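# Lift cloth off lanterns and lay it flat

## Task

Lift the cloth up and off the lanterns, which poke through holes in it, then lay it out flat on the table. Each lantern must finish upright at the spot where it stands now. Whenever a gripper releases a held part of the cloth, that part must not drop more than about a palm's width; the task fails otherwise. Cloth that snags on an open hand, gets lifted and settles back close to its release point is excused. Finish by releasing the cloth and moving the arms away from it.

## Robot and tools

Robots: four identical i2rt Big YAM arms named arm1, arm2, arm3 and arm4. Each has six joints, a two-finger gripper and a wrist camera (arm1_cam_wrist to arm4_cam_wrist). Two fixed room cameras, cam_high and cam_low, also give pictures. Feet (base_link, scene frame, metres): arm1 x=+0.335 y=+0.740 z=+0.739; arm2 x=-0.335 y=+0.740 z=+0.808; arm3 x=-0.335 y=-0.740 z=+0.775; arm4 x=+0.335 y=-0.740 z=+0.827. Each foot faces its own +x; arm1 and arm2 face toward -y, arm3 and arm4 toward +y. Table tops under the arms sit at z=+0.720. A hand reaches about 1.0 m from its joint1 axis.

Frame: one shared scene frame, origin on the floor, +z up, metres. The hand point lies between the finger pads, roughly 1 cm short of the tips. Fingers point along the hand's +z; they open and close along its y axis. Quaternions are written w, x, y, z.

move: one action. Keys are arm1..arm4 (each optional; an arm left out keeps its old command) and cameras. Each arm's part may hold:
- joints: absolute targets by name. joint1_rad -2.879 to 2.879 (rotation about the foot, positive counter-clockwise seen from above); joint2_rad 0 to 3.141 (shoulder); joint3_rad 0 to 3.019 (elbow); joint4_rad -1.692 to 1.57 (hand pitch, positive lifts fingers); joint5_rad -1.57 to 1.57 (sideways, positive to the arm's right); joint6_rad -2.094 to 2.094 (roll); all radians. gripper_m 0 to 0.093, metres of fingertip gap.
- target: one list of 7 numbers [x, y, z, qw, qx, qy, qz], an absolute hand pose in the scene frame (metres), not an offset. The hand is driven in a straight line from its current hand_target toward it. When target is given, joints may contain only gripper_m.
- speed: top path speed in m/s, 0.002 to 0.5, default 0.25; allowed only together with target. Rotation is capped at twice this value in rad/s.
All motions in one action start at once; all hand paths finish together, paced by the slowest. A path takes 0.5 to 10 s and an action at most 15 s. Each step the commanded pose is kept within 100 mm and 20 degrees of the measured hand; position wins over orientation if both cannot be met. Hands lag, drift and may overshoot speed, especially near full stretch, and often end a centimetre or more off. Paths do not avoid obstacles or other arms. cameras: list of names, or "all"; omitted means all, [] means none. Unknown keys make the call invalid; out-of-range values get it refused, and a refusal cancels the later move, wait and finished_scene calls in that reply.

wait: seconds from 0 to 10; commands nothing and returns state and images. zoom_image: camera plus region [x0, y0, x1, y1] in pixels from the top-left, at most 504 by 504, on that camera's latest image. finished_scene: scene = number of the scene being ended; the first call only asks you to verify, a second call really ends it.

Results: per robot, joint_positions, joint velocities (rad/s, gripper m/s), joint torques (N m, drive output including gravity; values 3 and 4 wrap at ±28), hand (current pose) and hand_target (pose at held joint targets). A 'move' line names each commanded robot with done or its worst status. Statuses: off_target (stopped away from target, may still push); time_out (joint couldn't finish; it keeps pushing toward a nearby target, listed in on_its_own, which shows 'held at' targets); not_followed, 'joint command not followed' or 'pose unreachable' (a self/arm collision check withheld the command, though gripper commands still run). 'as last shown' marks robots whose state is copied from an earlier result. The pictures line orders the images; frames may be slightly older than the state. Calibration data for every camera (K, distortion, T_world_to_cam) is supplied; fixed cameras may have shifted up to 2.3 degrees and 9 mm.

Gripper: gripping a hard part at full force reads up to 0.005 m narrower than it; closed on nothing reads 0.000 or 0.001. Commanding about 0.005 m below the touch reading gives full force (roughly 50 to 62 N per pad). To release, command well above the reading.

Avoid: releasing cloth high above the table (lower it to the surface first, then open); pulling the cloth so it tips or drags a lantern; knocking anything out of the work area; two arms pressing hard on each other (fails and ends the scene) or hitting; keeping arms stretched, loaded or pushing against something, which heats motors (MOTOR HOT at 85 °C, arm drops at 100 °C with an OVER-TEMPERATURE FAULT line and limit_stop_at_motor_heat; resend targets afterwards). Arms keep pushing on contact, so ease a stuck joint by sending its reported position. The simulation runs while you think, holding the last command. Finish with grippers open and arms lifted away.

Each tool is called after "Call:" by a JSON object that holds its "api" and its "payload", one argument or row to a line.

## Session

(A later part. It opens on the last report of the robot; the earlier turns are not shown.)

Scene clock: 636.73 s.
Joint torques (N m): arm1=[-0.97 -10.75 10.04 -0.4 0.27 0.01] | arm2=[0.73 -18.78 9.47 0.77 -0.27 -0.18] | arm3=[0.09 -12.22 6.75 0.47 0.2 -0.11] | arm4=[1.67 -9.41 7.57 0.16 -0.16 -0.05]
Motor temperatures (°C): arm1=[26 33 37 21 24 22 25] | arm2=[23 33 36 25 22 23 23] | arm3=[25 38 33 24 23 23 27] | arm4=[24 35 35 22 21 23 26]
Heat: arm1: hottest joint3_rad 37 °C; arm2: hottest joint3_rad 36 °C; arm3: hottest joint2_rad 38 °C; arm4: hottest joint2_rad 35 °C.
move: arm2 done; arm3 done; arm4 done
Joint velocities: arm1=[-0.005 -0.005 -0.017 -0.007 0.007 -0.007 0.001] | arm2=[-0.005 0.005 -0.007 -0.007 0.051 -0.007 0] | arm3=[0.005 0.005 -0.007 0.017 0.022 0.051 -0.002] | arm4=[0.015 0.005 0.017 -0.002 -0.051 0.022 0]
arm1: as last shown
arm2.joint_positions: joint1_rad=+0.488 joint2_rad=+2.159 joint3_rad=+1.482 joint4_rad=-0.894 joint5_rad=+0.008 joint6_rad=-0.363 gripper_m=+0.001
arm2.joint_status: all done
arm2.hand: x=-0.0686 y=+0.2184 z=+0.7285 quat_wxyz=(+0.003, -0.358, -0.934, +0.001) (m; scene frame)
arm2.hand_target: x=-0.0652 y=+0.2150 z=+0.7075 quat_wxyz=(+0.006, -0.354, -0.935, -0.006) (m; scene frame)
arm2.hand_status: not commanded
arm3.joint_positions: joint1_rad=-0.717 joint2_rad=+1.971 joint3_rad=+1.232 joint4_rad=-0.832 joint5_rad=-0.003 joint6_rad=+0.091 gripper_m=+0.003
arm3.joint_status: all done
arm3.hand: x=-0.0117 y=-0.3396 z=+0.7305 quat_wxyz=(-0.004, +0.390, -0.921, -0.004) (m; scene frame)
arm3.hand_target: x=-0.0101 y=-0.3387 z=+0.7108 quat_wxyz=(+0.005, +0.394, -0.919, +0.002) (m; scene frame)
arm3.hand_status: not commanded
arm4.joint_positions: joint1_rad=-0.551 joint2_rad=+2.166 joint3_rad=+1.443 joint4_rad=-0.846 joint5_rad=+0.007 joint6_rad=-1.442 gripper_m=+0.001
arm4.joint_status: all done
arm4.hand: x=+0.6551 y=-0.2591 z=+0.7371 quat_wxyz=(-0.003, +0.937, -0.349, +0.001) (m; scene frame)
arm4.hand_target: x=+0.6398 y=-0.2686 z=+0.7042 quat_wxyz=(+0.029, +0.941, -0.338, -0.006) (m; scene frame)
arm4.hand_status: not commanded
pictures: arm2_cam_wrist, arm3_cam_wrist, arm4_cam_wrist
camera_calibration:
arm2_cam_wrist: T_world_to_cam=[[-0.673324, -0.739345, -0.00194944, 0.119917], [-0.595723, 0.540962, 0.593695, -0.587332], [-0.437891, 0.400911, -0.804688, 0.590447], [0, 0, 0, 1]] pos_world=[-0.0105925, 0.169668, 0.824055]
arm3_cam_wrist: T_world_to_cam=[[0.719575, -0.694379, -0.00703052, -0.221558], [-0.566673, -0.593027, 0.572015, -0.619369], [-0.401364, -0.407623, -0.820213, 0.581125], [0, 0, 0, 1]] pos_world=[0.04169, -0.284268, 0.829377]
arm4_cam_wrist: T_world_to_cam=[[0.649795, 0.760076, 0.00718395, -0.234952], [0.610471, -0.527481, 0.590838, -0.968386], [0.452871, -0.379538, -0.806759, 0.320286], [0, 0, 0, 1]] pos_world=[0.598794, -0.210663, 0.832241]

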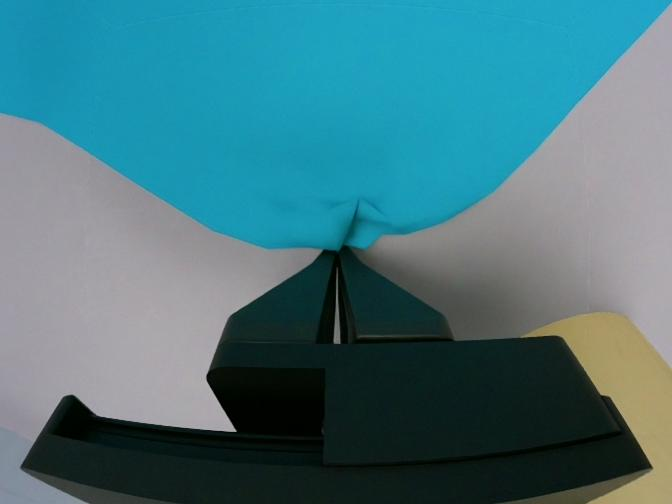

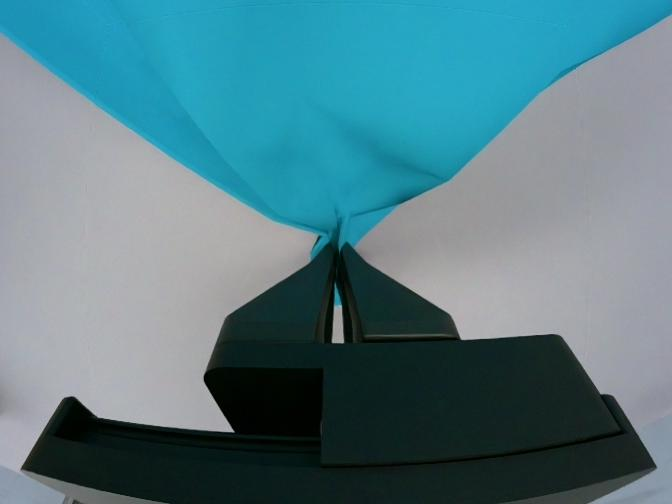

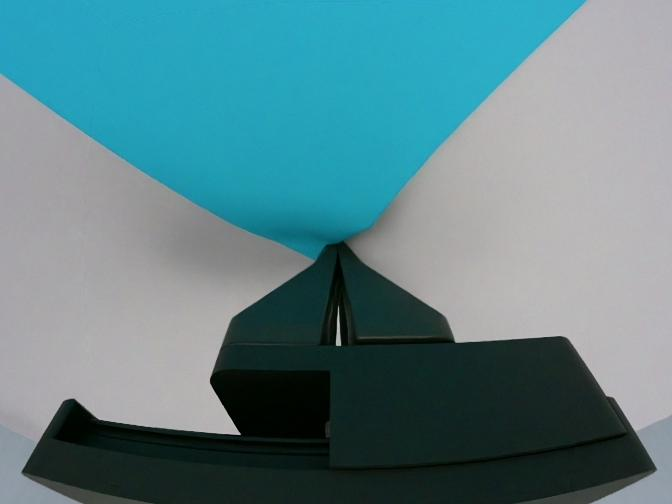

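Call:
{"api": "move", "payload": {
  "arm2": {"target": [-0.07, 0.22, 0.76, 0, 0.3535, 0.9354, 0], "speed": 0.12},
  "arm3": {"target": [-0.0127, -0.3406, 0.765, 0, 0.4115, -0.9114, 0], "speed": 0.12},
  "arm4": {"target": [0.6551, -0.2595, 0.768, 0, 0.9354, -0.3535, 0], "speed": 0.12},
  "cameras": ["arm2_cam_wrist", "arm3_cam_wrist", "arm4_cam_wrist", "cam_high"]
}}

Scene clock: 641.10 s.
Joint torques (N m): arm1=[-0.79 -10.87 10.03 -0.46 0.29 0] | arm2=[0.44 -24.12 7.61 -0.12 -0.2 -0.18] | arm3=[0.21 -18.43 7.39 -0.49 0.21 -0.13] | arm4=[0.5 -12.92 9.24 -0.06 -0.18 0.12]
Motor temperatures (°C): arm1=[26 33 37 21 24 22 25] | arm2=[23 32 36 25 22 23 23] | arm3=[25 37 33 24 23 23 28] | arm4=[24 35 35 22 21 23 26]
Heat: arm1: hottest joint3_rad 37 °C; arm2: hottest joint3_rad 36 °C; arm3: hottest joint2_rad 37 °C; arm4: hottest joint2_rad 35 °C.
move: arm2 done; arm3 off_target; arm4 done
Joint velocities: arm1=[-0.015 0.005 0.007 -0.002 0.022 0.007 -0.001] | arm2=[-0.024 -0.005 -0.012 0.002 -0.037 -0.037 0.001] | arm3=[-0.015 -0.015 -0.012 -0.002 -0.037 0.022 0] | arm4=[0.005 -0.005 -0.007 -0.002 0.051 -0.066 -0.001]
arm1: as last shown
arm2.joint_positions: joint1_rad=+0.488 joint2_rad=+2.116 joint3_rad=+1.482 joint4_rad=-0.936 joint5_rad=+0.007 joint6_rad=-0.365 gripper_m=+0.001
arm2.joint_status: not commanded
arm2.hand: x=-0.0693 y=+0.2201 z=+0.7528 quat_wxyz=(+0.002, -0.357, -0.934, +0.001) (m; scene frame)
arm2.hand_target: x=-0.0699 y=+0.2198 z=+0.7597 quat_wxyz=(+0.000, -0.354, -0.935, +0.000) (m; scene frame)
arm2.hand_status: done (0.007 m and 0.6 deg from the pose sent, 0.032 m and 0.7 deg at the start)
arm3.joint_positions: joint1_rad=-0.717 joint2_rad=+1.945 joint3_rad=+1.232 joint4_rad=-0.909 joint5_rad=-0.003 joint6_rad=+0.058 gripper_m=+0.002
arm3.joint_status: not commanded
arm3.hand: x=-0.0208 y=-0.3509 z=+0.7435 quat_wxyz=(+0.018, +0.405, -0.914, +0.008) (m; scene frame)
arm3.hand_target: x=-0.0128 y=-0.3406 z=+0.7646 quat_wxyz=(+0.000, +0.411, -0.912, +0.000) (m; scene frame)
arm3.hand_status: off_target (0.025 m and 2.5 deg from the pose sent, 0.034 m and 2.8 deg at the start)
arm4.joint_positions: joint1_rad=-0.551 joint2_rad=+2.111 joint3_rad=+1.443 joint4_rad=-0.906 joint5_rad=+0.007 joint6_rad=-1.442 gripper_m=+0.001
arm4.joint_status: not commanded
arm4.hand: x=+0.6533 y=-0.2621 z=+0.7675 quat_wxyz=(+0.000, +0.937, -0.349, +0.000) (m; scene frame)
arm4.hand_target: x=+0.6550 y=-0.2597 z=+0.7682 quat_wxyz=(+0.000, +0.935, -0.353, +0.000) (m; scene frame)
arm4.hand_status: done (0.003 m and 0.5 deg from the pose sent, 0.031 m and 0.6 deg at the start)
pictures: arm2_cam_wrist, arm3_cam_wrist, arm4_cam_wrist, cam_high
camera_calibration:
arm2_cam_wrist: T_world_to_cam=[[-0.671914, -0.740624, -0.00276162, 0.121742], [-0.597562, 0.539914, 0.5928, -0.602367], [-0.437551, 0.399961, -0.805345, 0.609689], [0, 0, 0, 1]] pos_world=[-0.0113817, 0.17154, 0.84843]
arm3_cam_wrist: T_world_to_cam=[[0.741782, -0.670632, -0.00345296, -0.216671], [-0.528271, -0.587474, 0.613028, -0.666406], [-0.413145, -0.452909, -0.790054, 0.544875], [0, 0, 0, 1]] pos_world=[0.0337916, -0.290023, 0.838258]
arm4_cam_wrist: T_world_to_cam=[[0.649781, 0.760119, 0.0018832, -0.227602], [0.612234, -0.524827, 0.591376, -0.987762], [0.450505, -0.383112, -0.806394, 0.344811], [0, 0, 0, 1]] pos_world=[0.597293, -0.213299, 0.862621]

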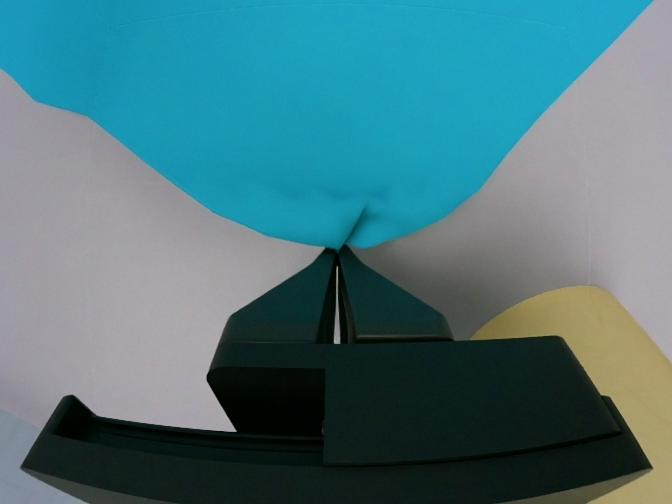

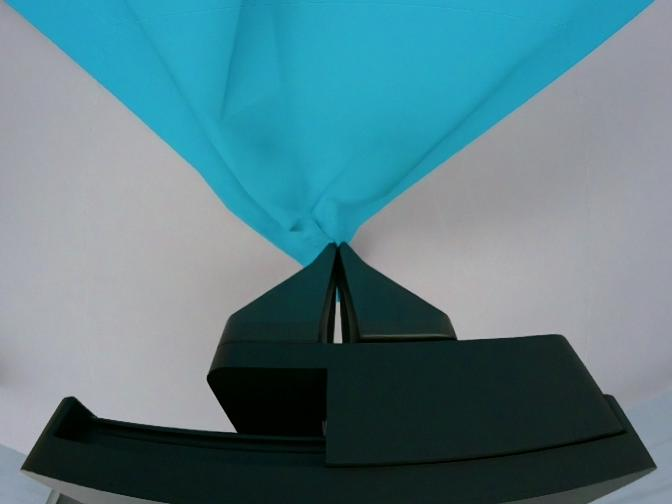

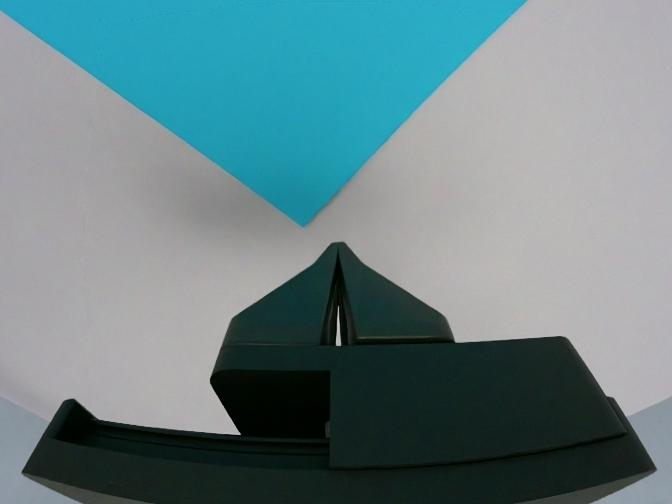

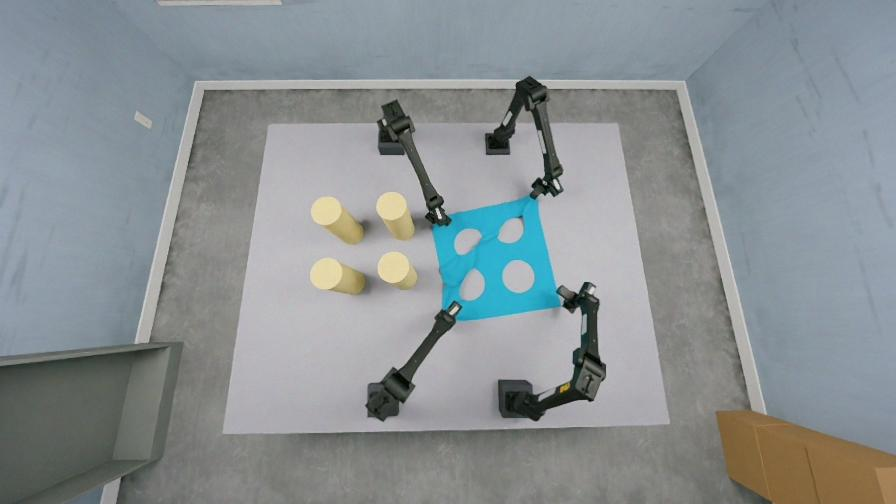

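Call:
{"api": "move", "payload": {
  "arm4": {"joints": {"gripper_m": 0.06, "joint1_rad": -0.501, "joint2_rad": 2.125, "joint3_rad": 1.382, "joint4_rad": -0.82}},
  "cameras": ["arm4_cam_wrist"]
}}

Scene clock: 651.47 s.
Joint torques (N m): arm1=[-0.91 -11.05 10.13 -0.35 0.26 0] | arm2=[0.5 -24.47 7.62 -0.13 -0.2 -0.17] | arm3=[0.26 -18.49 7.34 -0.5 0.2 -0.14] | arm4=[0.79 -12.16 7.84 0.69 -0.18 0.13]
Motor temperatures (°C): arm1=[26 33 37 21 24 22 25] | arm2=[23 32 35 25 22 23 23] | arm3=[25 37 33 23 23 23 28] | arm4=[24 36 34 22 21 23 26]
Heat: arm1: hottest joint3_rad 37 °C; arm2: hottest joint3_rad 35 °C; arm3: hottest joint2_rad 37 °C; arm4: hottest joint2_rad 36 °C.
move: arm4 done
Joint velocities: arm1=[-0.005 -0.005 -0.007 -0.002 -0.007 -0.037 0] | arm2=[-0.005 -0.005 -0.002 -0.012 -0.066 0.051 0] | arm3=[0.015 -0.005 -0.017 -0.002 -0.081 0.081 0.001] | arm4=[-0.005 0.015 -0.007 0.002 -0.007 -0.022 0]
arm1: as last shown
arm2.joint_positions: joint1_rad=+0.488 joint2_rad=+2.116 joint3_rad=+1.482 joint4_rad=-0.936 joint5_rad=+0.006 joint6_rad=-0.365 gripper_m=+0.001
arm2.joint_status: not commanded
arm2.hand: x=-0.0693 y=+0.2201 z=+0.7528 quat_wxyz=(+0.002, -0.357, -0.934, +0.000) (m; scene frame)
arm2.hand_target: x=-0.0699 y=+0.2198 z=+0.7597 quat_wxyz=(+0.000, -0.354, -0.935, +0.000) (m; scene frame)
arm2.hand_status: not commanded
arm3.joint_positions: joint1_rad=-0.717 joint2_rad=+1.945 joint3_rad=+1.232 joint4_rad=-0.909 joint5_rad=-0.003 joint6_rad=+0.058 gripper_m=+0.002
arm3.joint_status: not commanded
arm3.hand: x=-0.0208 y=-0.3509 z=+0.7435 quat_wxyz=(+0.018, +0.405, -0.914, +0.008) (m; scene frame)
arm3.hand_target: x=-0.0127 y=-0.3406 z=+0.7646 quat_wxyz=(+0.000, +0.411, -0.911, +0.000) (m; scene frame)
arm3.hand_status: not commanded
arm4.joint_positions: joint1_rad=-0.505 joint2_rad=+2.114 joint3_rad=+1.381 joint4_rad=-0.829 joint5_rad=+0.007 joint6_rad=-1.442 gripper_m=+0.060
arm4.joint_status: all done
arm4.hand: x=+0.6248 y=-0.2583 z=+0.7482 quat_wxyz=(-0.007, +0.945, -0.328, +0.002) (m; scene frame)
arm4.hand_target: x=+0.6229 y=-0.2569 z=+0.7422 quat_wxyz=(-0.006, +0.944, -0.330, +0.001) (m; scene frame)
arm4.hand_status: not commanded
pictures: arm4_cam_wrist
camera_calibration:
arm4_cam_wrist: T_world_to_cam=[[0.614327, 0.788915, 0.014705, -0.191985], [0.631545, -0.502785, 0.590218, -0.962429], [0.473025, -0.3533, -0.80711, 0.337714], [0, 0, 0, 1]] pos_world=[0.566012, -0.21312, 0.843439]

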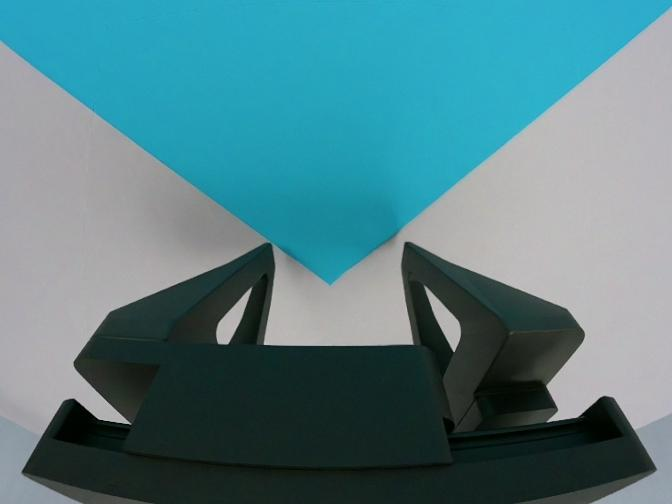

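Call:
{"api": "move", "payload": {
  "arm4": {"joints": {"joint2_rad": 2.195}},
  "cameras": []
}}

Call:
{"api": "move", "payload": {
  "arm4": {"joints": {"gripper_m": 0.0}},
  "cameras": ["arm4_cam_wrist"]
}}

Call:
{"api": "move", "payload": {
  "arm4": {"target": [0.6265, -0.2615, 0.77, 0, 0.9354, -0.3535, 0], "speed": 0.12},
  "cameras": ["arm4_cam_wrist", "cam_high"]
}}

Scene clock: 655.60 s.
Joint torques (N m): arm1=[-1.2 -11.22 10.03 -0.43 0.28 -0.01] | arm2=[0.44 -24.41 7.62 -0.12 -0.19 -0.19] | arm3=[0.32 -18.49 7.36 -0.44 0.2 -0.13] | arm4=[0.85 -8.88 7.45 0.46 -0.21 0.12]
Motor temperatures (°C): arm1=[26 33 38 21 24 22 26] | arm2=[23 32 35 25 22 23 23] | arm3=[25 37 33 23 23 23 28] | arm4=[24 35 34 22 21 23 26]
Heat: arm1: hottest joint3_rad 38 °C; arm2: hottest joint3_rad 35 °C; arm3: hottest joint2_rad 37 °C; arm4: hottest joint2_rad 35 °C.
move: arm4 done
Joint velocities: arm1=[-0.005 0.005 0.007 -0.007 -0.022 -0.007 0] | arm2=[-0.005 -0.005 -0.007 0.007 0.022 -0.007 -0.001] | arm3=[-0.005 0.005 -0.012 -0.012 0.037 0.007 0] | arm4=[0.015 -0.005 0.002 0.002 0.007 -0.007 0]
arm1, arm2: as last shown
arm3.joint_positions: joint1_rad=-0.717 joint2_rad=+1.945 joint3_rad=+1.232 joint4_rad=-0.909 joint5_rad=-0.003 joint6_rad=+0.058 gripper_m=+0.002
arm3.joint_status: not commanded
arm3.hand: x=-0.0208 y=-0.3509 z=+0.7435 quat_wxyz=(+0.018, +0.405, -0.914, +0.008) (m; scene frame)
arm3.hand_target: x=-0.0127 y=-0.3406 z=+0.7646 quat_wxyz=(+0.000, +0.411, -0.912, +0.000) (m; scene frame)
arm3.hand_status: not commanded
arm4.joint_positions: joint1_rad=-0.505 joint2_rad=+2.136 joint3_rad=+1.384 joint4_rad=-0.824 joint5_rad=+0.008 joint6_rad=-1.442 gripper_m=+0.060
arm4.joint_status: all done
arm4.hand: x=+0.6238 y=-0.2600 z=+0.7372 quat_wxyz=(+0.000, +0.945, -0.328, +0.001) (m; scene frame)
arm4.hand_target: x=+0.6144 y=-0.2707 z=+0.7052 quat_wxyz=(+0.028, +0.944, -0.330, -0.006) (m; scene frame)
arm4.hand_status: not commanded
pictures: none
No camera images: "cameras" was empty.

Scene clock: 656.43 s.
Joint torques (N m): arm1=[-1.49 -11.11 10.19 -0.31 0.28 -0.01] | arm2=[0.38 -24.53 7.58 -0.14 -0.19 -0.19] | arm3=[0.21 -18.43 7.39 -0.46 0.17 -0.14] | arm4=[0.85 -8.88 7.43 0.62 -0.15 0.12]
Motor temperatures (°C): arm1=[26 33 38 21 24 22 26] | arm2=[23 32 35 25 22 23 23] | arm3=[25 37 33 23 23 23 28] | arm4=[24 35 34 22 21 23 26]
Heat: arm1: hottest joint3_rad 38 °C; arm2: hottest joint3_rad 35 °C; arm3: hottest joint2_rad 37 °C; arm4: hottest joint2_rad 35 °C.
move: arm4 done
Joint velocities: arm1=[-0.005 -0.024 -0.017 -0.002 0.007 -0.066 0] | arm2=[0.015 -0.005 -0.022 0.007 -0.095 0.007 -0.001] | arm3=[0.005 0.005 -0.012 0.012 -0.066 -0.037 0] | arm4=[-0.024 -0.005 -0.012 -0.012 -0.022 -0.081 -0.001]
arm1.joint_positions: joint1_rad=+0.520 joint2_rad=+1.673 joint3_rad=+1.010 joint4_rad=-0.947 joint5_rad=-0.012 joint6_rad=+1.263 gripper_m=+0.001
arm1.joint_status: not commanded
arm1.hand: x=+0.5501 y=+0.3802 z=+0.7627 quat_wxyz=(+0.015, -0.912, -0.409, +0.001) (m; scene frame)
arm1.hand_target: x=+0.5568 y=+0.3695 z=+0.7751 quat_wxyz=(+0.000, -0.911, -0.412, +0.000) (m; scene frame)
arm1.hand_status: not commanded
arm2: as last shown
arm3.joint_positions: joint1_rad=-0.717 joint2_rad=+1.945 joint3_rad=+1.232 joint4_rad=-0.909 joint5_rad=-0.002 joint6_rad=+0.058 gripper_m=+0.002
arm3.joint_status: not commanded
arm3.hand: x=-0.0207 y=-0.3510 z=+0.7435 quat_wxyz=(+0.018, +0.405, -0.914, +0.009) (m; scene frame)
arm3.hand_target: x=-0.0127 y=-0.3406 z=+0.7646 quat_wxyz=(+0.000, +0.411, -0.912, +0.000) (m; scene frame)
arm3.hand_status: not commanded
arm4.joint_positions: joint1_rad=-0.505 joint2_rad=+2.136 joint3_rad=+1.384 joint4_rad=-0.828 joint5_rad=+0.006 joint6_rad=-1.442 gripper_m=+0.002
arm4.joint_status: all done
arm4.hand: x=+0.6231 y=-0.2607 z=+0.7372 quat_wxyz=(+0.002, +0.945, -0.328, -0.001) (m; scene frame)
arm4.hand_target: x=+0.6143 y=-0.2707 z=+0.7051 quat_wxyz=(+0.028, +0.944, -0.330, -0.006) (m; scene frame)
arm4.hand_status: not commanded
pictures: arm4_cam_wrist
camera_calibration:
arm4_cam_wrist: T_world_to_cam=[[0.614289, 0.789075, -0.00322936, -0.175582], [0.637627, -0.493968, 0.591124, -0.958154], [0.464846, -0.36518, -0.806574, 0.330367], [0, 0, 0, 1]] pos_world=[0.565233, -0.214107, 0.832287]

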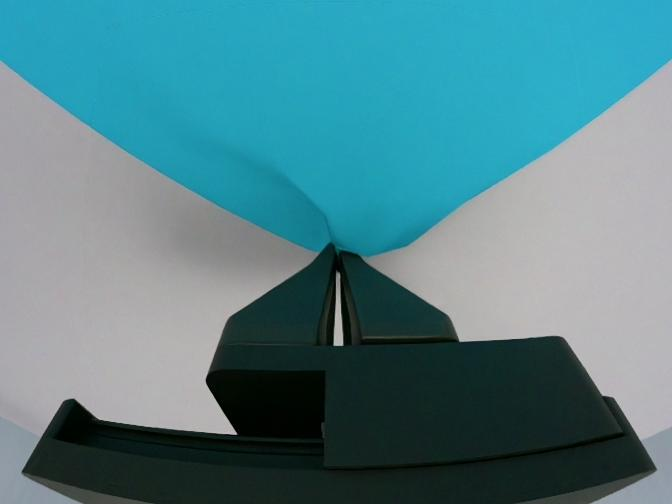

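Scene clock: 657.53 s.
Joint torques (N m): arm1=[-1.44 -10.87 10.02 -0.39 0.26 0] | arm2=[0.5 -24.41 7.58 -0.13 -0.18 -0.19] | arm3=[0.15 -18.49 7.36 -0.5 0.17 -0.13] | arm4=[0.03 -12.63 8.81 -0.05 -0.14 0.16]
Motor temperatures (°C): arm1=[26 33 38 21 24 22 26] | arm2=[23 32 34 25 22 23 23] | arm3=[25 37 33 23 23 23 28] | arm4=[24 35 34 22 21 23 26]
Heat: arm1: hottest joint3_rad 38 °C; arm2: hottest joint3_rad 34 °C; arm3: hottest joint2_rad 37 °C; arm4: hottest joint2_rad 35 °C.
move: arm4 done
Joint velocities: arm1=[-0.015 0.005 0.007 0.012 0.037 -0.051 0] | arm2=[-0.005 -0.015 0.002 -0.017 -0.066 0.007 0] | arm3=[0.015 -0.015 0.002 0.002 -0.022 0.066 0] | arm4=[-0.015 -0.005 -0.007 -0.002 0.022 0.037 0]
arm1, arm2, arm3: as last shown
arm4.joint_positions: joint1_rad=-0.505 joint2_rad=+2.074 joint3_rad=+1.384 joint4_rad=-0.882 joint5_rad=+0.006 joint6_rad=-1.406 gripper_m=+0.002
arm4.joint_status: not commanded
arm4.hand: x=+0.6229 y=-0.2614 z=+0.7702 quat_wxyz=(-0.002, +0.939, -0.345, +0.000) (m; scene frame)
arm4.hand_target: x=+0.6264 y=-0.2617 z=+0.7703 quat_wxyz=(+0.000, +0.935, -0.353, +0.000) (m; scene frame)
arm4.hand_status: done (0.004 m and 1.1 deg from the pose sent, 0.033 m and 3.1 deg at the start)
pictures: arm4_cam_wrist, cam_high
camera_calibration:
arm4_cam_wrist: T_world_to_cam=[[0.642511, 0.766264, 0.0043111, -0.204167], [0.616901, -0.520591, 0.59027, -0.971315], [0.454547, -0.376595, -0.807195, 0.36075], [0, 0, 0, 1]] pos_world=[0.566407, -0.213356, 0.865413]

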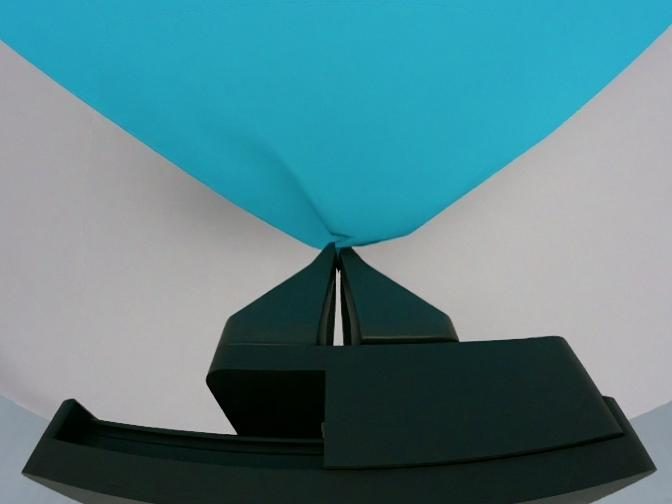

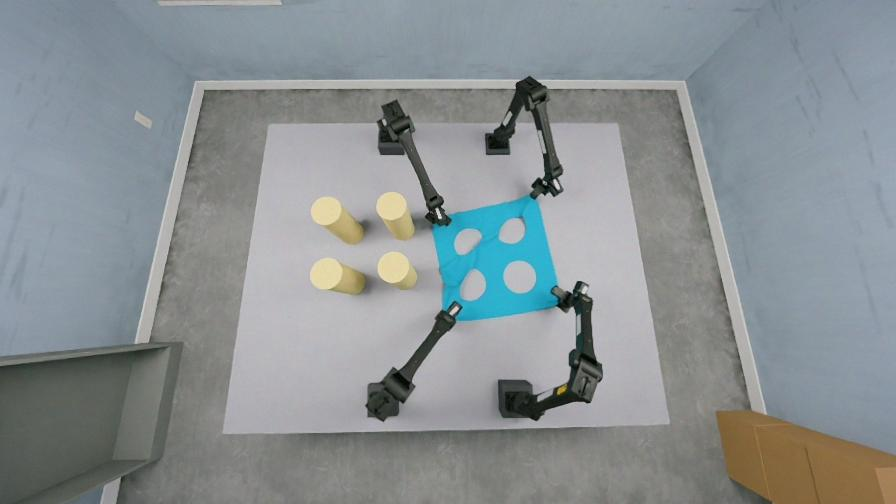

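Call:
{"api": "move", "payload": {
  "arm1": {"target": [0.611, 0.379, 0.775, 0, 0.9114, 0.4115, 0], "speed": 0.12},
  "arm2": {"target": [-0.0855, 0.322, 0.765, 0, 0.3535, 0.9354, 0], "speed": 0.12},
  "arm3": {"target": [-0.027, -0.334, 0.77, 0, 0.4115, -0.9114, 0], "speed": 0.12},
  "arm4": {"target": [0.6295, -0.278, 0.775, 0, 0.9354, -0.3535, 0], "speed": 0.12},
  "cameras": ["cam_high", "arm2_cam_wrist"]
}}

Call:
{"api": "zoom_image", "payload": {
  "camera": "cam_high",
  "region": [410, 180, 580, 340]
}}

Scene clock: 668.07 s.
Joint torques (N m): arm1=[-0.09 -9.7 11.56 -0.49 0.06 0.12] | arm2=[1.03 -20.48 6.02 0.69 -0.15 0.02] | arm3=[0.67 -18.43 6.86 -0.61 0.14 0.14] | arm4=[-1.26 -12.98 7.36 0.36 -0.13 -0.03]
Motor temperatures (°C): arm1=[26 33 38 21 24 22 26] | arm2=[23 32 34 25 22 23 23] | arm3=[25 38 33 23 23 23 28] | arm4=[24 36 34 22 21 23 26]
Heat: arm1: hottest joint3_rad 38 °C; arm2: hottest joint3_rad 34 °C; arm3: hottest joint2_rad 38 °C; arm4: hottest joint2_rad 36 °C.
move: arm1 off_target; arm2 done; arm3 off_target; arm4 off_target
Joint velocities: arm1=[-0.005 -0.005 -0.032 0.002 0.022 -0.022 0] | arm2=[-0.005 -0.005 -0.002 0.007 0.037 -0.051 0] | arm3=[-0.034 -0.015 -0.012 -0.007 -0.022 0.066 0.001] | arm4=[0.005 -0.015 -0.002 0.002 -0.022 0.022 0.001]
arm1.joint_positions: joint1_rad=+0.622 joint2_rad=+1.701 joint3_rad=+1.059 joint4_rad=-0.962 joint5_rad=-0.009 joint6_rad=+1.358 gripper_m=+0.001
arm1.joint_status: not commanded
arm1.hand: x=+0.5954 y=+0.3906 z=+0.7654 quat_wxyz=(+0.012, -0.911, -0.412, +0.004) (m; scene frame)
arm1.hand_target: x=+0.6110 y=+0.3802 z=+0.7751 quat_wxyz=(+0.001, -0.911, -0.412, +0.000) (m; scene frame)
arm1.hand_status: off_target (0.022 m and 1.5 deg from the pose sent, 0.062 m and 1.8 deg at the start)
arm2.joint_positions: joint1_rad=+0.551 joint2_rad=+1.915 joint3_rad=+1.154 joint4_rad=-0.823 joint5_rad=+0.005 joint6_rad=-0.317 gripper_m=+0.001
arm2.joint_status: not commanded
arm2.hand: x=-0.0868 y=+0.3212 z=+0.7614 quat_wxyz=(+0.007, -0.350, -0.937, -0.004) (m; scene frame)
arm2.hand_target: x=-0.0844 y=+0.3221 z=+0.7659 quat_wxyz=(+0.000, -0.354, -0.935, +0.000) (m; scene frame)
arm2.hand_status: done (0.004 m and 1.0 deg from the pose sent, 0.104 m and 0.5 deg at the start)
arm3.joint_positions: joint1_rad=-0.693 joint2_rad=+1.930 joint3_rad=+1.232 joint4_rad=-0.913 joint5_rad=-0.002 joint6_rad=+0.060 gripper_m=+0.002
arm3.joint_status: not commanded
arm3.hand: x=-0.0294 y=-0.3425 z=+0.7506 quat_wxyz=(+0.013, +0.415, -0.910, +0.007) (m; scene frame)
arm3.hand_target: x=-0.0270 y=-0.3341 z=+0.7696 quat_wxyz=(+0.000, +0.412, -0.911, +0.000) (m; scene frame)
arm3.hand_status: off_target (0.021 m and 1.7 deg from the pose sent, 0.032 m and 2.4 deg at the start)
arm4.joint_positions: joint1_rad=-0.509 joint2_rad=+2.053 joint3_rad=+1.357 joint4_rad=-0.882 joint5_rad=+0.006 joint6_rad=-1.405 gripper_m=+0.002
arm4.joint_status: not commanded
arm4.hand: x=+0.6202 y=-0.2704 z=+0.7735 quat_wxyz=(+0.001, +0.938, -0.347, +0.000) (m; scene frame)
arm4.hand_target: x=+0.6293 y=-0.2780 z=+0.7749 quat_wxyz=(+0.000, +0.935, -0.353, +0.000) (m; scene frame)
arm4.hand_status: off_target (0.012 m and 0.8 deg from the pose sent, 0.019 m and 1.1 deg at the start)
pictures: arm2_cam_wrist, cam_high
camera_calibration:
arm2_cam_wrist: T_world_to_cam=[[-0.660832, -0.750488, -0.00824266, 0.193195], [-0.602373, 0.523796, 0.602316, -0.674967], [-0.447713, 0.402995, -0.798215, 0.561302], [0, 0, 0, 1]] pos_world=[-0.0276096, 0.272334, 0.856175]

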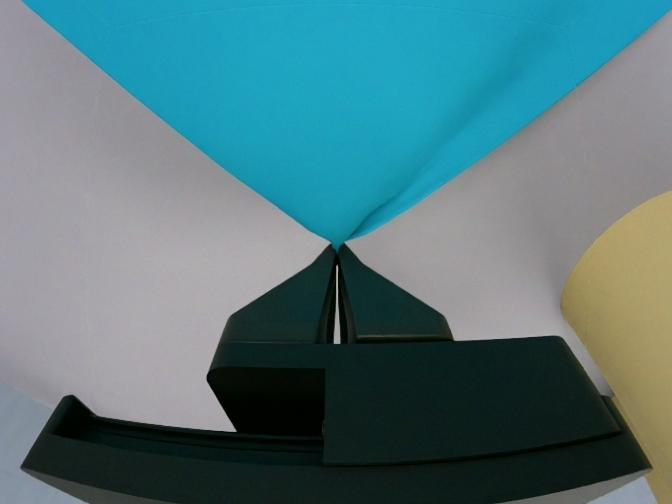

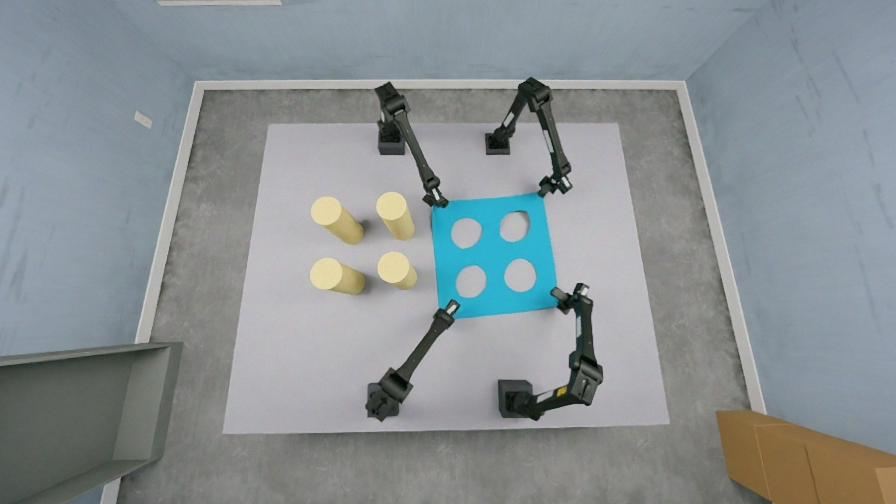

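Scaled by 2.965.

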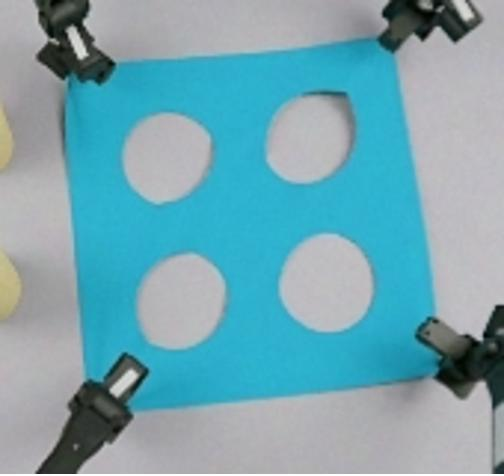

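Call:
{"api": "move", "payload": {
  "arm2": {"target": [-0.102, 0.334, 0.762, 0, 0.3535, 0.9354, 0], "speed": 0.1},
  "arm4": {"target": [0.642, -0.288, 0.772, 0, 0.9354, -0.3535, 0], "speed": 0.1},
  "cameras": ["cam_high", "cam_low"]
}}

Call:
{"api": "zoom_image", "payload": {
  "camera": "cam_high",
  "region": [410, 180, 580, 340]
}}

Call:
{"api": "zoom_image", "payload": {
  "camera": "cam_low",
  "region": [250, 280, 650, 420]
}}

Scene clock: 687.00 s.
Joint torques (N m): arm1=[-0.09 -10.4 11.58 -0.35 -0.04 0.15] | arm2=[-0.38 -19.72 5.38 0.5 -0.15 -0.17] | arm3=[0.56 -18.37 6.89 -0.55 0.15 0.14] | arm4=[-1.44 -12.75 7.32 0.53 -0.01 -0.12]
Motor temperatures (°C): arm1=[26 32 41 21 24 22 26] | arm2=[23 31 33 25 22 23 23] | arm3=[25 36 34 23 23 23 29] | arm4=[24 35 32 22 21 23 27]
Heat: arm1: hottest joint3_rad 41 °C; arm2: hottest joint3_rad 33 °C; arm3: hottest joint2_rad 36 °C; arm4: hottest joint2_rad 35 °C.
move: arm2 done; arm4 off_target
Joint velocities: arm1=[0.005 0.005 -0.012 0.032 0.037 -0.081 -0.002] | arm2=[-0.015 -0.005 0.002 -0.007 0.007 0.007 0] | arm3=[-0.005 -0.015 -0.002 -0.002 -0.007 -0.007 0] | arm4=[-0.024 -0.005 -0.017 -0.002 0.007 -0.037 -0.001]
arm1.joint_positions: joint1_rad=+0.622 joint2_rad=+1.701 joint3_rad=+1.060 joint4_rad=-0.962 joint5_rad=-0.007 joint6_rad=+1.359 gripper_m=+0.001
arm1.joint_status: not commanded
arm1.hand: x=+0.5955 y=+0.3898 z=+0.7659 quat_wxyz=(+0.011, -0.911, -0.411, +0.005) (m; scene frame)
arm1.hand_target: x=+0.6110 y=+0.3801 z=+0.7751 quat_wxyz=(+0.001, -0.911, -0.412, +0.000) (m; scene frame)
arm1.hand_status: not commanded
arm2.joint_positions: joint1_rad=+0.548 joint2_rad=+1.885 joint3_rad=+1.097 joint4_rad=-0.784 joint5_rad=+0.005 joint6_rad=-0.316 gripper_m=+0.001
arm2.joint_status: not commanded
arm2.hand: x=-0.0951 y=+0.3331 z=+0.7596 quat_wxyz=(+0.002, -0.352, -0.936, +0.000) (m; scene frame)
arm2.hand_target: x=-0.1016 y=+0.3342 z=+0.7622 quat_wxyz=(+0.000, -0.353, -0.935, +0.000) (m; scene frame)
arm2.hand_status: done (0.007 m and 0.3 deg from the pose sent, 0.020 m and 1.0 deg at the start)
arm3.joint_positions: joint1_rad=-0.693 joint2_rad=+1.929 joint3_rad=+1.232 joint4_rad=-0.913 joint5_rad=-0.002 joint6_rad=+0.061 gripper_m=+0.002
arm3.joint_status: not commanded
arm3.hand: x=-0.0294 y=-0.3424 z=+0.7510 quat_wxyz=(+0.013, +0.414, -0.910, +0.006) (m; scene frame)
arm3.hand_target: x=-0.0270 y=-0.3342 z=+0.7696 quat_wxyz=(+0.000, +0.412, -0.911, +0.000) (m; scene frame)
arm3.hand_status: not commanded
arm4.joint_positions: joint1_rad=-0.537 joint2_rad=+2.053 joint3_rad=+1.351 joint4_rad=-0.878 joint5_rad=+0.003 joint6_rad=-1.427 gripper_m=+0.002
arm4.joint_status: not commanded
arm4.hand: x=+0.6318 y=-0.2802 z=+0.7715 quat_wxyz=(+0.002, +0.937, -0.350, -0.002) (m; scene frame)
arm4.hand_target: x=+0.6421 y=-0.2882 z=+0.7719 quat_wxyz=(+0.000, +0.935, -0.354, +0.000) (m; scene frame)
arm4.hand_status: off_target (0.013 m and 0.5 deg from the pose sent, 0.028 m and 0.8 deg at the start)
pictures: cam_high, cam_low

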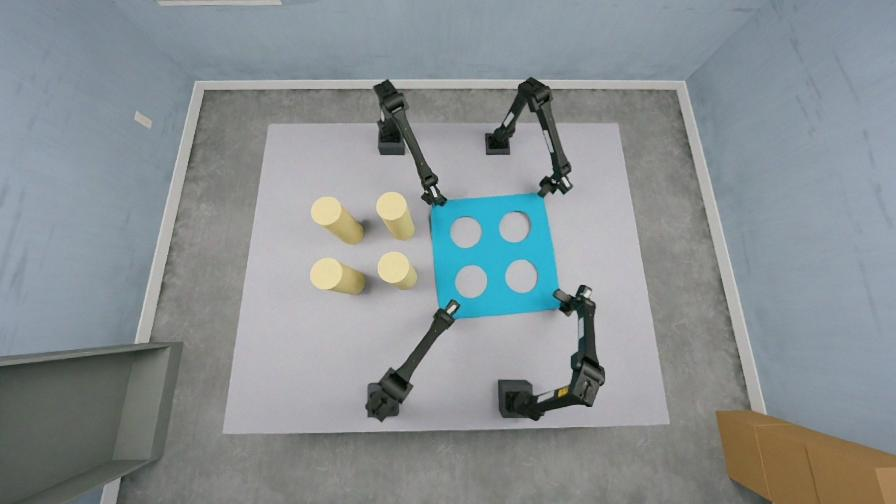

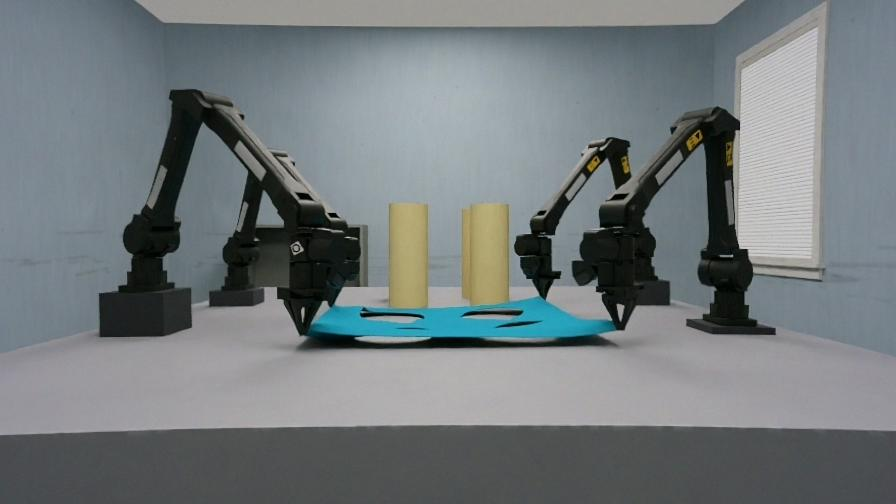

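Scaled by 2.965.

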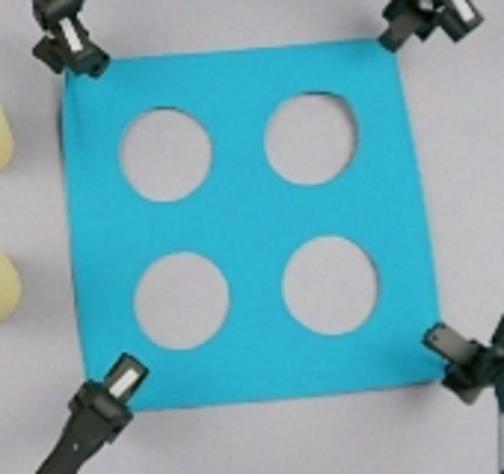

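Scaled by 1.260.

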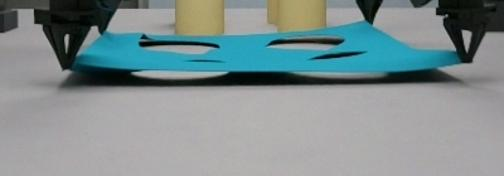

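Call:
{"api": "move", "payload": {
  "arm1": {"joints": {"joint1_rad": 0.599, "joint2_rad": 1.745, "joint3_rad": 1.021, "joint4_rad": -0.846}},
  "arm2": {"joints": {"joint1_rad": 0.559, "joint2_rad": 1.95, "joint4_rad": -0.706}},
  "arm3": {"joints": {"joint2_rad": 1.967, "joint3_rad": 1.224, "joint4_rad": -0.829}},
  "arm4": {"joints": {"joint1_rad": -0.514, "joint2_rad": 2.109, "joint3_rad": 1.341, "joint4_rad": -0.798}},
  "cameras": ["cam_high", "cam_low", "arm2_cam_wrist", "arm4_cam_wrist"]
}}

Call:
{"api": "zoom_image", "payload": {
  "camera": "cam_high",
  "region": [410, 180, 580, 340]
}}

Call:
{"api": "zoom_image", "payload": {
  "camera": "cam_low",
  "region": [280, 280, 650, 400]
}}

Scene clock: 711.77 s.
Joint torques (N m): arm1=[-1.32 -10.46 7.21 0.36 0.02 0.2] | arm2=[1.79 -19.31 5.5 0.7 -0.14 -0.16] | arm3=[0.56 -15.38 5.3 0.51 0.13 0.15] | arm4=[1.32 -11.87 7.42 0.64 -0.01 -0.09]
Motor temperatures (°C): arm1=[26 32 40 21 24 22 26] | arm2=[23 32 32 25 22 23 23] | arm3=[25 35 34 23 23 23 29] | arm4=[24 34 32 22 21 23 27]
Heat: arm1: hottest joint3_rad 40 °C; arm2: hottest joint2_rad 32 °C; arm3: hottest joint2_rad 35 °C; arm4: hottest joint2_rad 34 °C.
move: arm1 done; arm2 done; arm3 done; arm4 done
Joint velocities: arm1=[-0.005 -0.005 0.002 -0.002 0.007 -0.022 0] | arm2=[-0.005 -0.005 -0.007 -0.002 -0.007 0.007 0.001] | arm3=[-0.005 0.005 0.007 -0.007 -0.095 -0.037 -0.001] | arm4=[0.005 -0.015 -0.007 0.007 0.051 -0.007 -0.001]
arm1.joint_positions: joint1_rad=+0.598 joint2_rad=+1.742 joint3_rad=+1.020 joint4_rad=-0.854 joint5_rad=-0.007 joint6_rad=+1.359 gripper_m=+0.001
arm1.joint_status: all done
arm1.hand: x=+0.5878 y=+0.3817 z=+0.7365 quat_wxyz=(-0.002, -0.916, -0.400, +0.002) (m; scene frame)
arm1.hand_target: x=+0.5902 y=+0.3808 z=+0.7356 quat_wxyz=(-0.004, -0.918, -0.396, -0.001) (m; scene frame)
arm1.hand_status: not commanded
arm2.joint_positions: joint1_rad=+0.549 joint2_rad=+1.948 joint3_rad=+1.090 joint4_rad=-0.716 joint5_rad=+0.005 joint6_rad=-0.316 gripper_m=+0.001
arm2.joint_status: all done
arm2.hand: x=-0.0941 y=+0.3325 z=+0.7293 quat_wxyz=(+0.003, -0.351, -0.936, -0.001) (m; scene frame)
arm2.hand_target: x=-0.0913 y=+0.3372 z=+0.7263 quat_wxyz=(+0.002, -0.343, -0.939, -0.002) (m; scene frame)
arm2.hand_status: not commanded
arm3.joint_positions: joint1_rad=-0.693 joint2_rad=+1.957 joint3_rad=+1.229 joint4_rad=-0.841 joint5_rad=-0.002 joint6_rad=+0.061 gripper_m=+0.002
arm3.joint_status: all done
arm3.hand: x=-0.0221 y=-0.3329 z=+0.7363 quat_wxyz=(-0.006, +0.414, -0.910, -0.003) (m; scene frame)
arm3.hand_target: x=-0.0254 y=-0.3321 z=+0.7300 quat_wxyz=(-0.004, +0.412, -0.911, -0.002) (m; scene frame)
arm3.hand_status: not commanded
arm4.joint_positions: joint1_rad=-0.523 joint2_rad=+2.100 joint3_rad=+1.343 joint4_rad=-0.806 joint5_rad=+0.003 joint6_rad=-1.428 gripper_m=+0.002
arm4.joint_status: all done
arm4.hand: x=+0.6275 y=-0.2721 z=+0.7450 quat_wxyz=(-0.007, +0.939, -0.343, +0.000) (m; scene frame)
arm4.hand_target: x=+0.6229 y=-0.2707 z=+0.7393 quat_wxyz=(-0.005, +0.943, -0.332, +0.001) (m; scene frame)
arm4.hand_status: not commanded
pictures: arm2_cam_wrist, arm4_cam_wrist, cam_high, cam_low
camera_calibration:
arm2_cam_wrist: T_world_to_cam=[[-0.662249, -0.749266, -0.0050803, 0.193783], [-0.604498, 0.530264, 0.594476, -0.66255], [-0.442727, 0.396763, -0.804097, 0.534627], [0, 0, 0, 1]] pos_world=[-0.0354839, 0.284401, 0.824747]
arm4_cam_wrist: T_world_to_cam=[[0.639884, 0.768357, 0.0132839, -0.203227], [0.617065, -0.524038, 0.58704, -0.963525], [0.458017, -0.36744, -0.809449, 0.336273], [0, 0, 0, 1]] pos_world=[0.57058, -0.225212, 0.840523]

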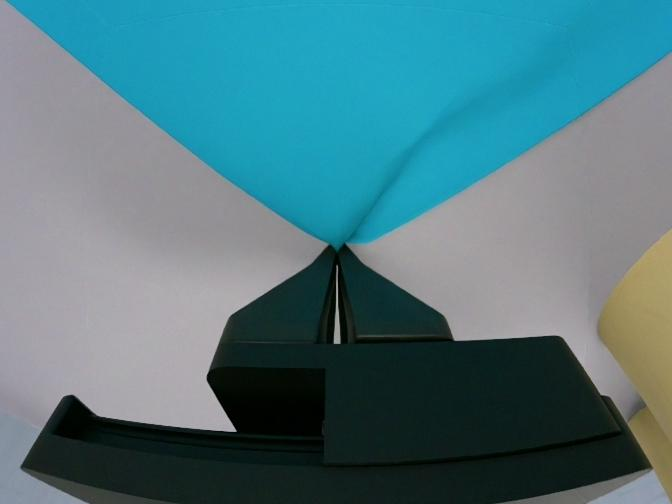

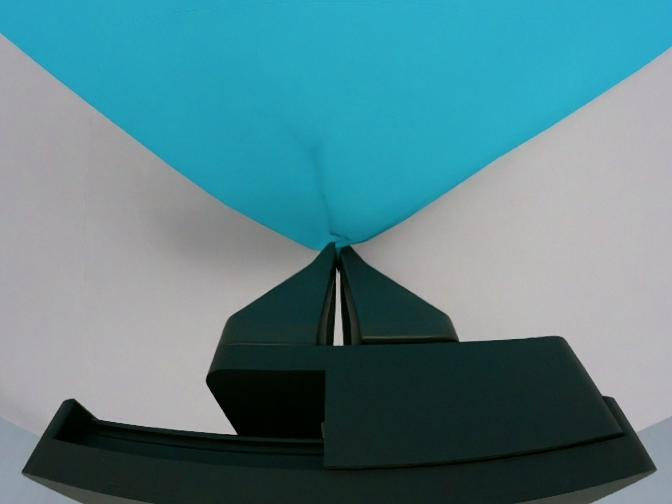

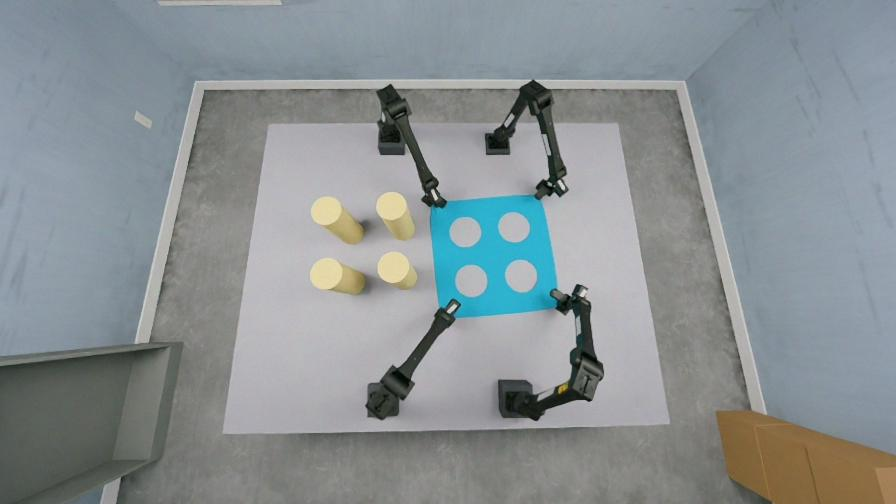

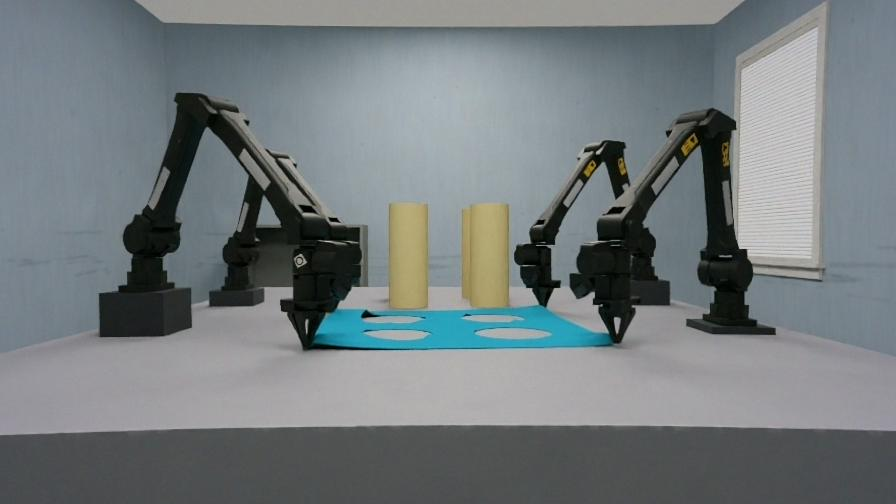

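Scaled by 2.965.

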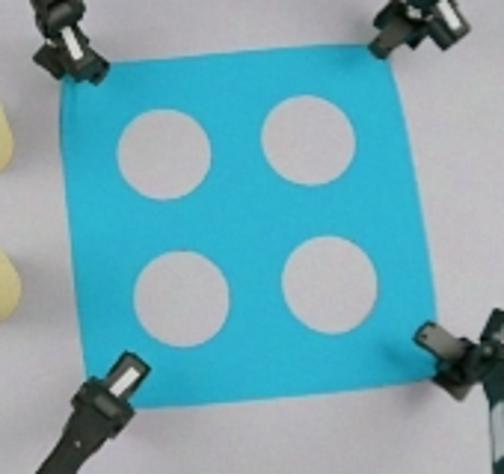

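Scaled by 1.362.

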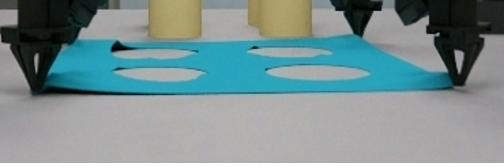

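Call:
{"api": "move", "payload": {
  "cameras": ["cam_high", "cam_low"]
}}

Scene clock: 725.93 s.
Joint torques (N m): arm1=[-1.32 -10.87 7.45 0.36 -0.02 0.15] | arm2=[1.44 -18.73 5.5 0.75 -0.14 -0.16] | arm3=[0.56 -15.5 5.33 0.58 0.15 0.14] | arm4=[1.32 -11.99 7.39 0.64 -0.01 -0.09]
Motor temperatures (°C): arm1=[26 32 40 21 24 22 26] | arm2=[23 30 32 25 22 23 23] | arm3=[25 35 33 23 23 23 29] | arm4=[24 35 32 22 21 23 27]
Heat: arm1: hottest joint3_rad 40 °C; arm2: hottest joint3_rad 32 °C; arm3: hottest joint2_rad 35 °C; arm4: hottest joint2_rad 35 °C.
Joint velocities: arm1=[0.005 0.005 0.002 0.007 -0.022 -0.007 -0.001] | arm2=[-0.005 -0.005 0.002 0.012 0.051 -0.022 0.001] | arm3=[-0.005 -0.015 0.002 0.002 -0.037 -0.007 -0.001] | arm4=[0.005 -0.015 0.002 -0.012 -0.051 -0.051 0]
arm1.joint_positions: joint1_rad=+0.598 joint2_rad=+1.742 joint3_rad=+1.020 joint4_rad=-0.854 joint5_rad=-0.007 joint6_rad=+1.359 gripper_m=+0.001
arm1.joint_status: all done
arm1.hand: x=+0.5878 y=+0.3817 z=+0.7365 quat_wxyz=(-0.002, -0.916, -0.400, +0.002) (m; scene frame)
arm1.hand_target: x=+0.5902 y=+0.3808 z=+0.7356 quat_wxyz=(-0.004, -0.918, -0.396, -0.001) (m; scene frame)
arm1.hand_status: not commanded
arm2.joint_positions: joint1_rad=+0.549 joint2_rad=+1.948 joint3_rad=+1.090 joint4_rad=-0.716 joint5_rad=+0.005 joint6_rad=-0.316 gripper_m=+0.001
arm2.joint_status: all done
arm2.hand: x=-0.0941 y=+0.3325 z=+0.7293 quat_wxyz=(+0.003, -0.351, -0.936, -0.001) (m; scene frame)
arm2.hand_target: x=-0.0913 y=+0.3372 z=+0.7263 quat_wxyz=(+0.002, -0.343, -0.939, -0.002) (m; scene frame)
arm2.hand_status: not commanded
arm3.joint_positions: joint1_rad=-0.693 joint2_rad=+1.957 joint3_rad=+1.229 joint4_rad=-0.841 joint5_rad=-0.002 joint6_rad=+0.061 gripper_m=+0.002
arm3.joint_status: all done
arm3.hand: x=-0.0221 y=-0.3329 z=+0.7363 quat_wxyz=(-0.006, +0.414, -0.910, -0.003) (m; scene frame)
arm3.hand_target: x=-0.0254 y=-0.3321 z=+0.7300 quat_wxyz=(-0.004, +0.412, -0.911, -0.002) (m; scene frame)
arm3.hand_status: not commanded
arm4.joint_positions: joint1_rad=-0.523 joint2_rad=+2.100 joint3_rad=+1.343 joint4_rad=-0.806 joint5_rad=+0.003 joint6_rad=-1.428 gripper_m=+0.002
arm4.joint_status: all done
arm4.hand: x=+0.6275 y=-0.2721 z=+0.7450 quat_wxyz=(-0.007, +0.939, -0.343, +0.000) (m; scene frame)
arm4.hand_target: x=+0.6229 y=-0.2707 z=+0.7393 quat_wxyz=(-0.005, +0.943, -0.332, +0.001) (m; scene frame)
arm4.hand_status: not commanded
pictures: cam_high, cam_low

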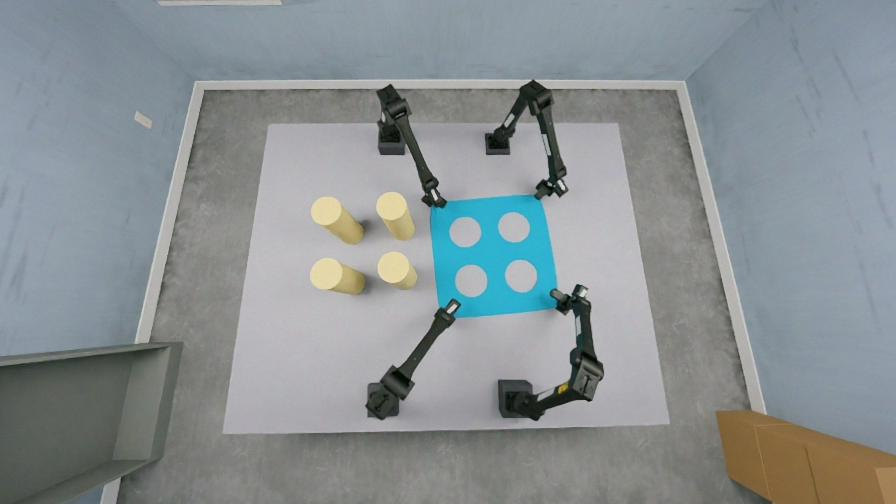

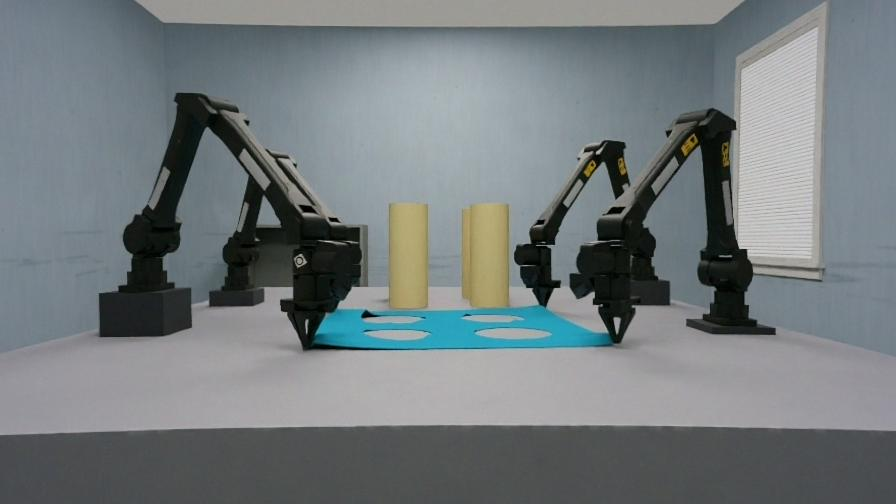

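Call:
{"api": "zoom_image", "payload": {
  "camera": "cam_low",
  "region": [280, 280, 650, 400]
}}

Call:
{"api": "zoom_image", "payload": {
  "camera": "cam_high",
  "region": [410, 180, 580, 340]
}}

Scaled by 1.362.

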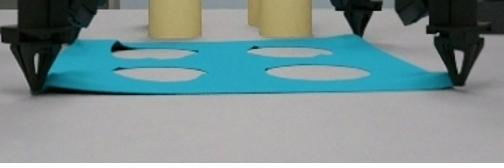

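Scaled by 2.965.

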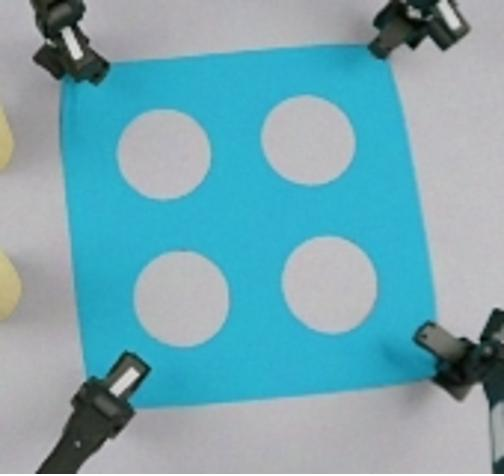

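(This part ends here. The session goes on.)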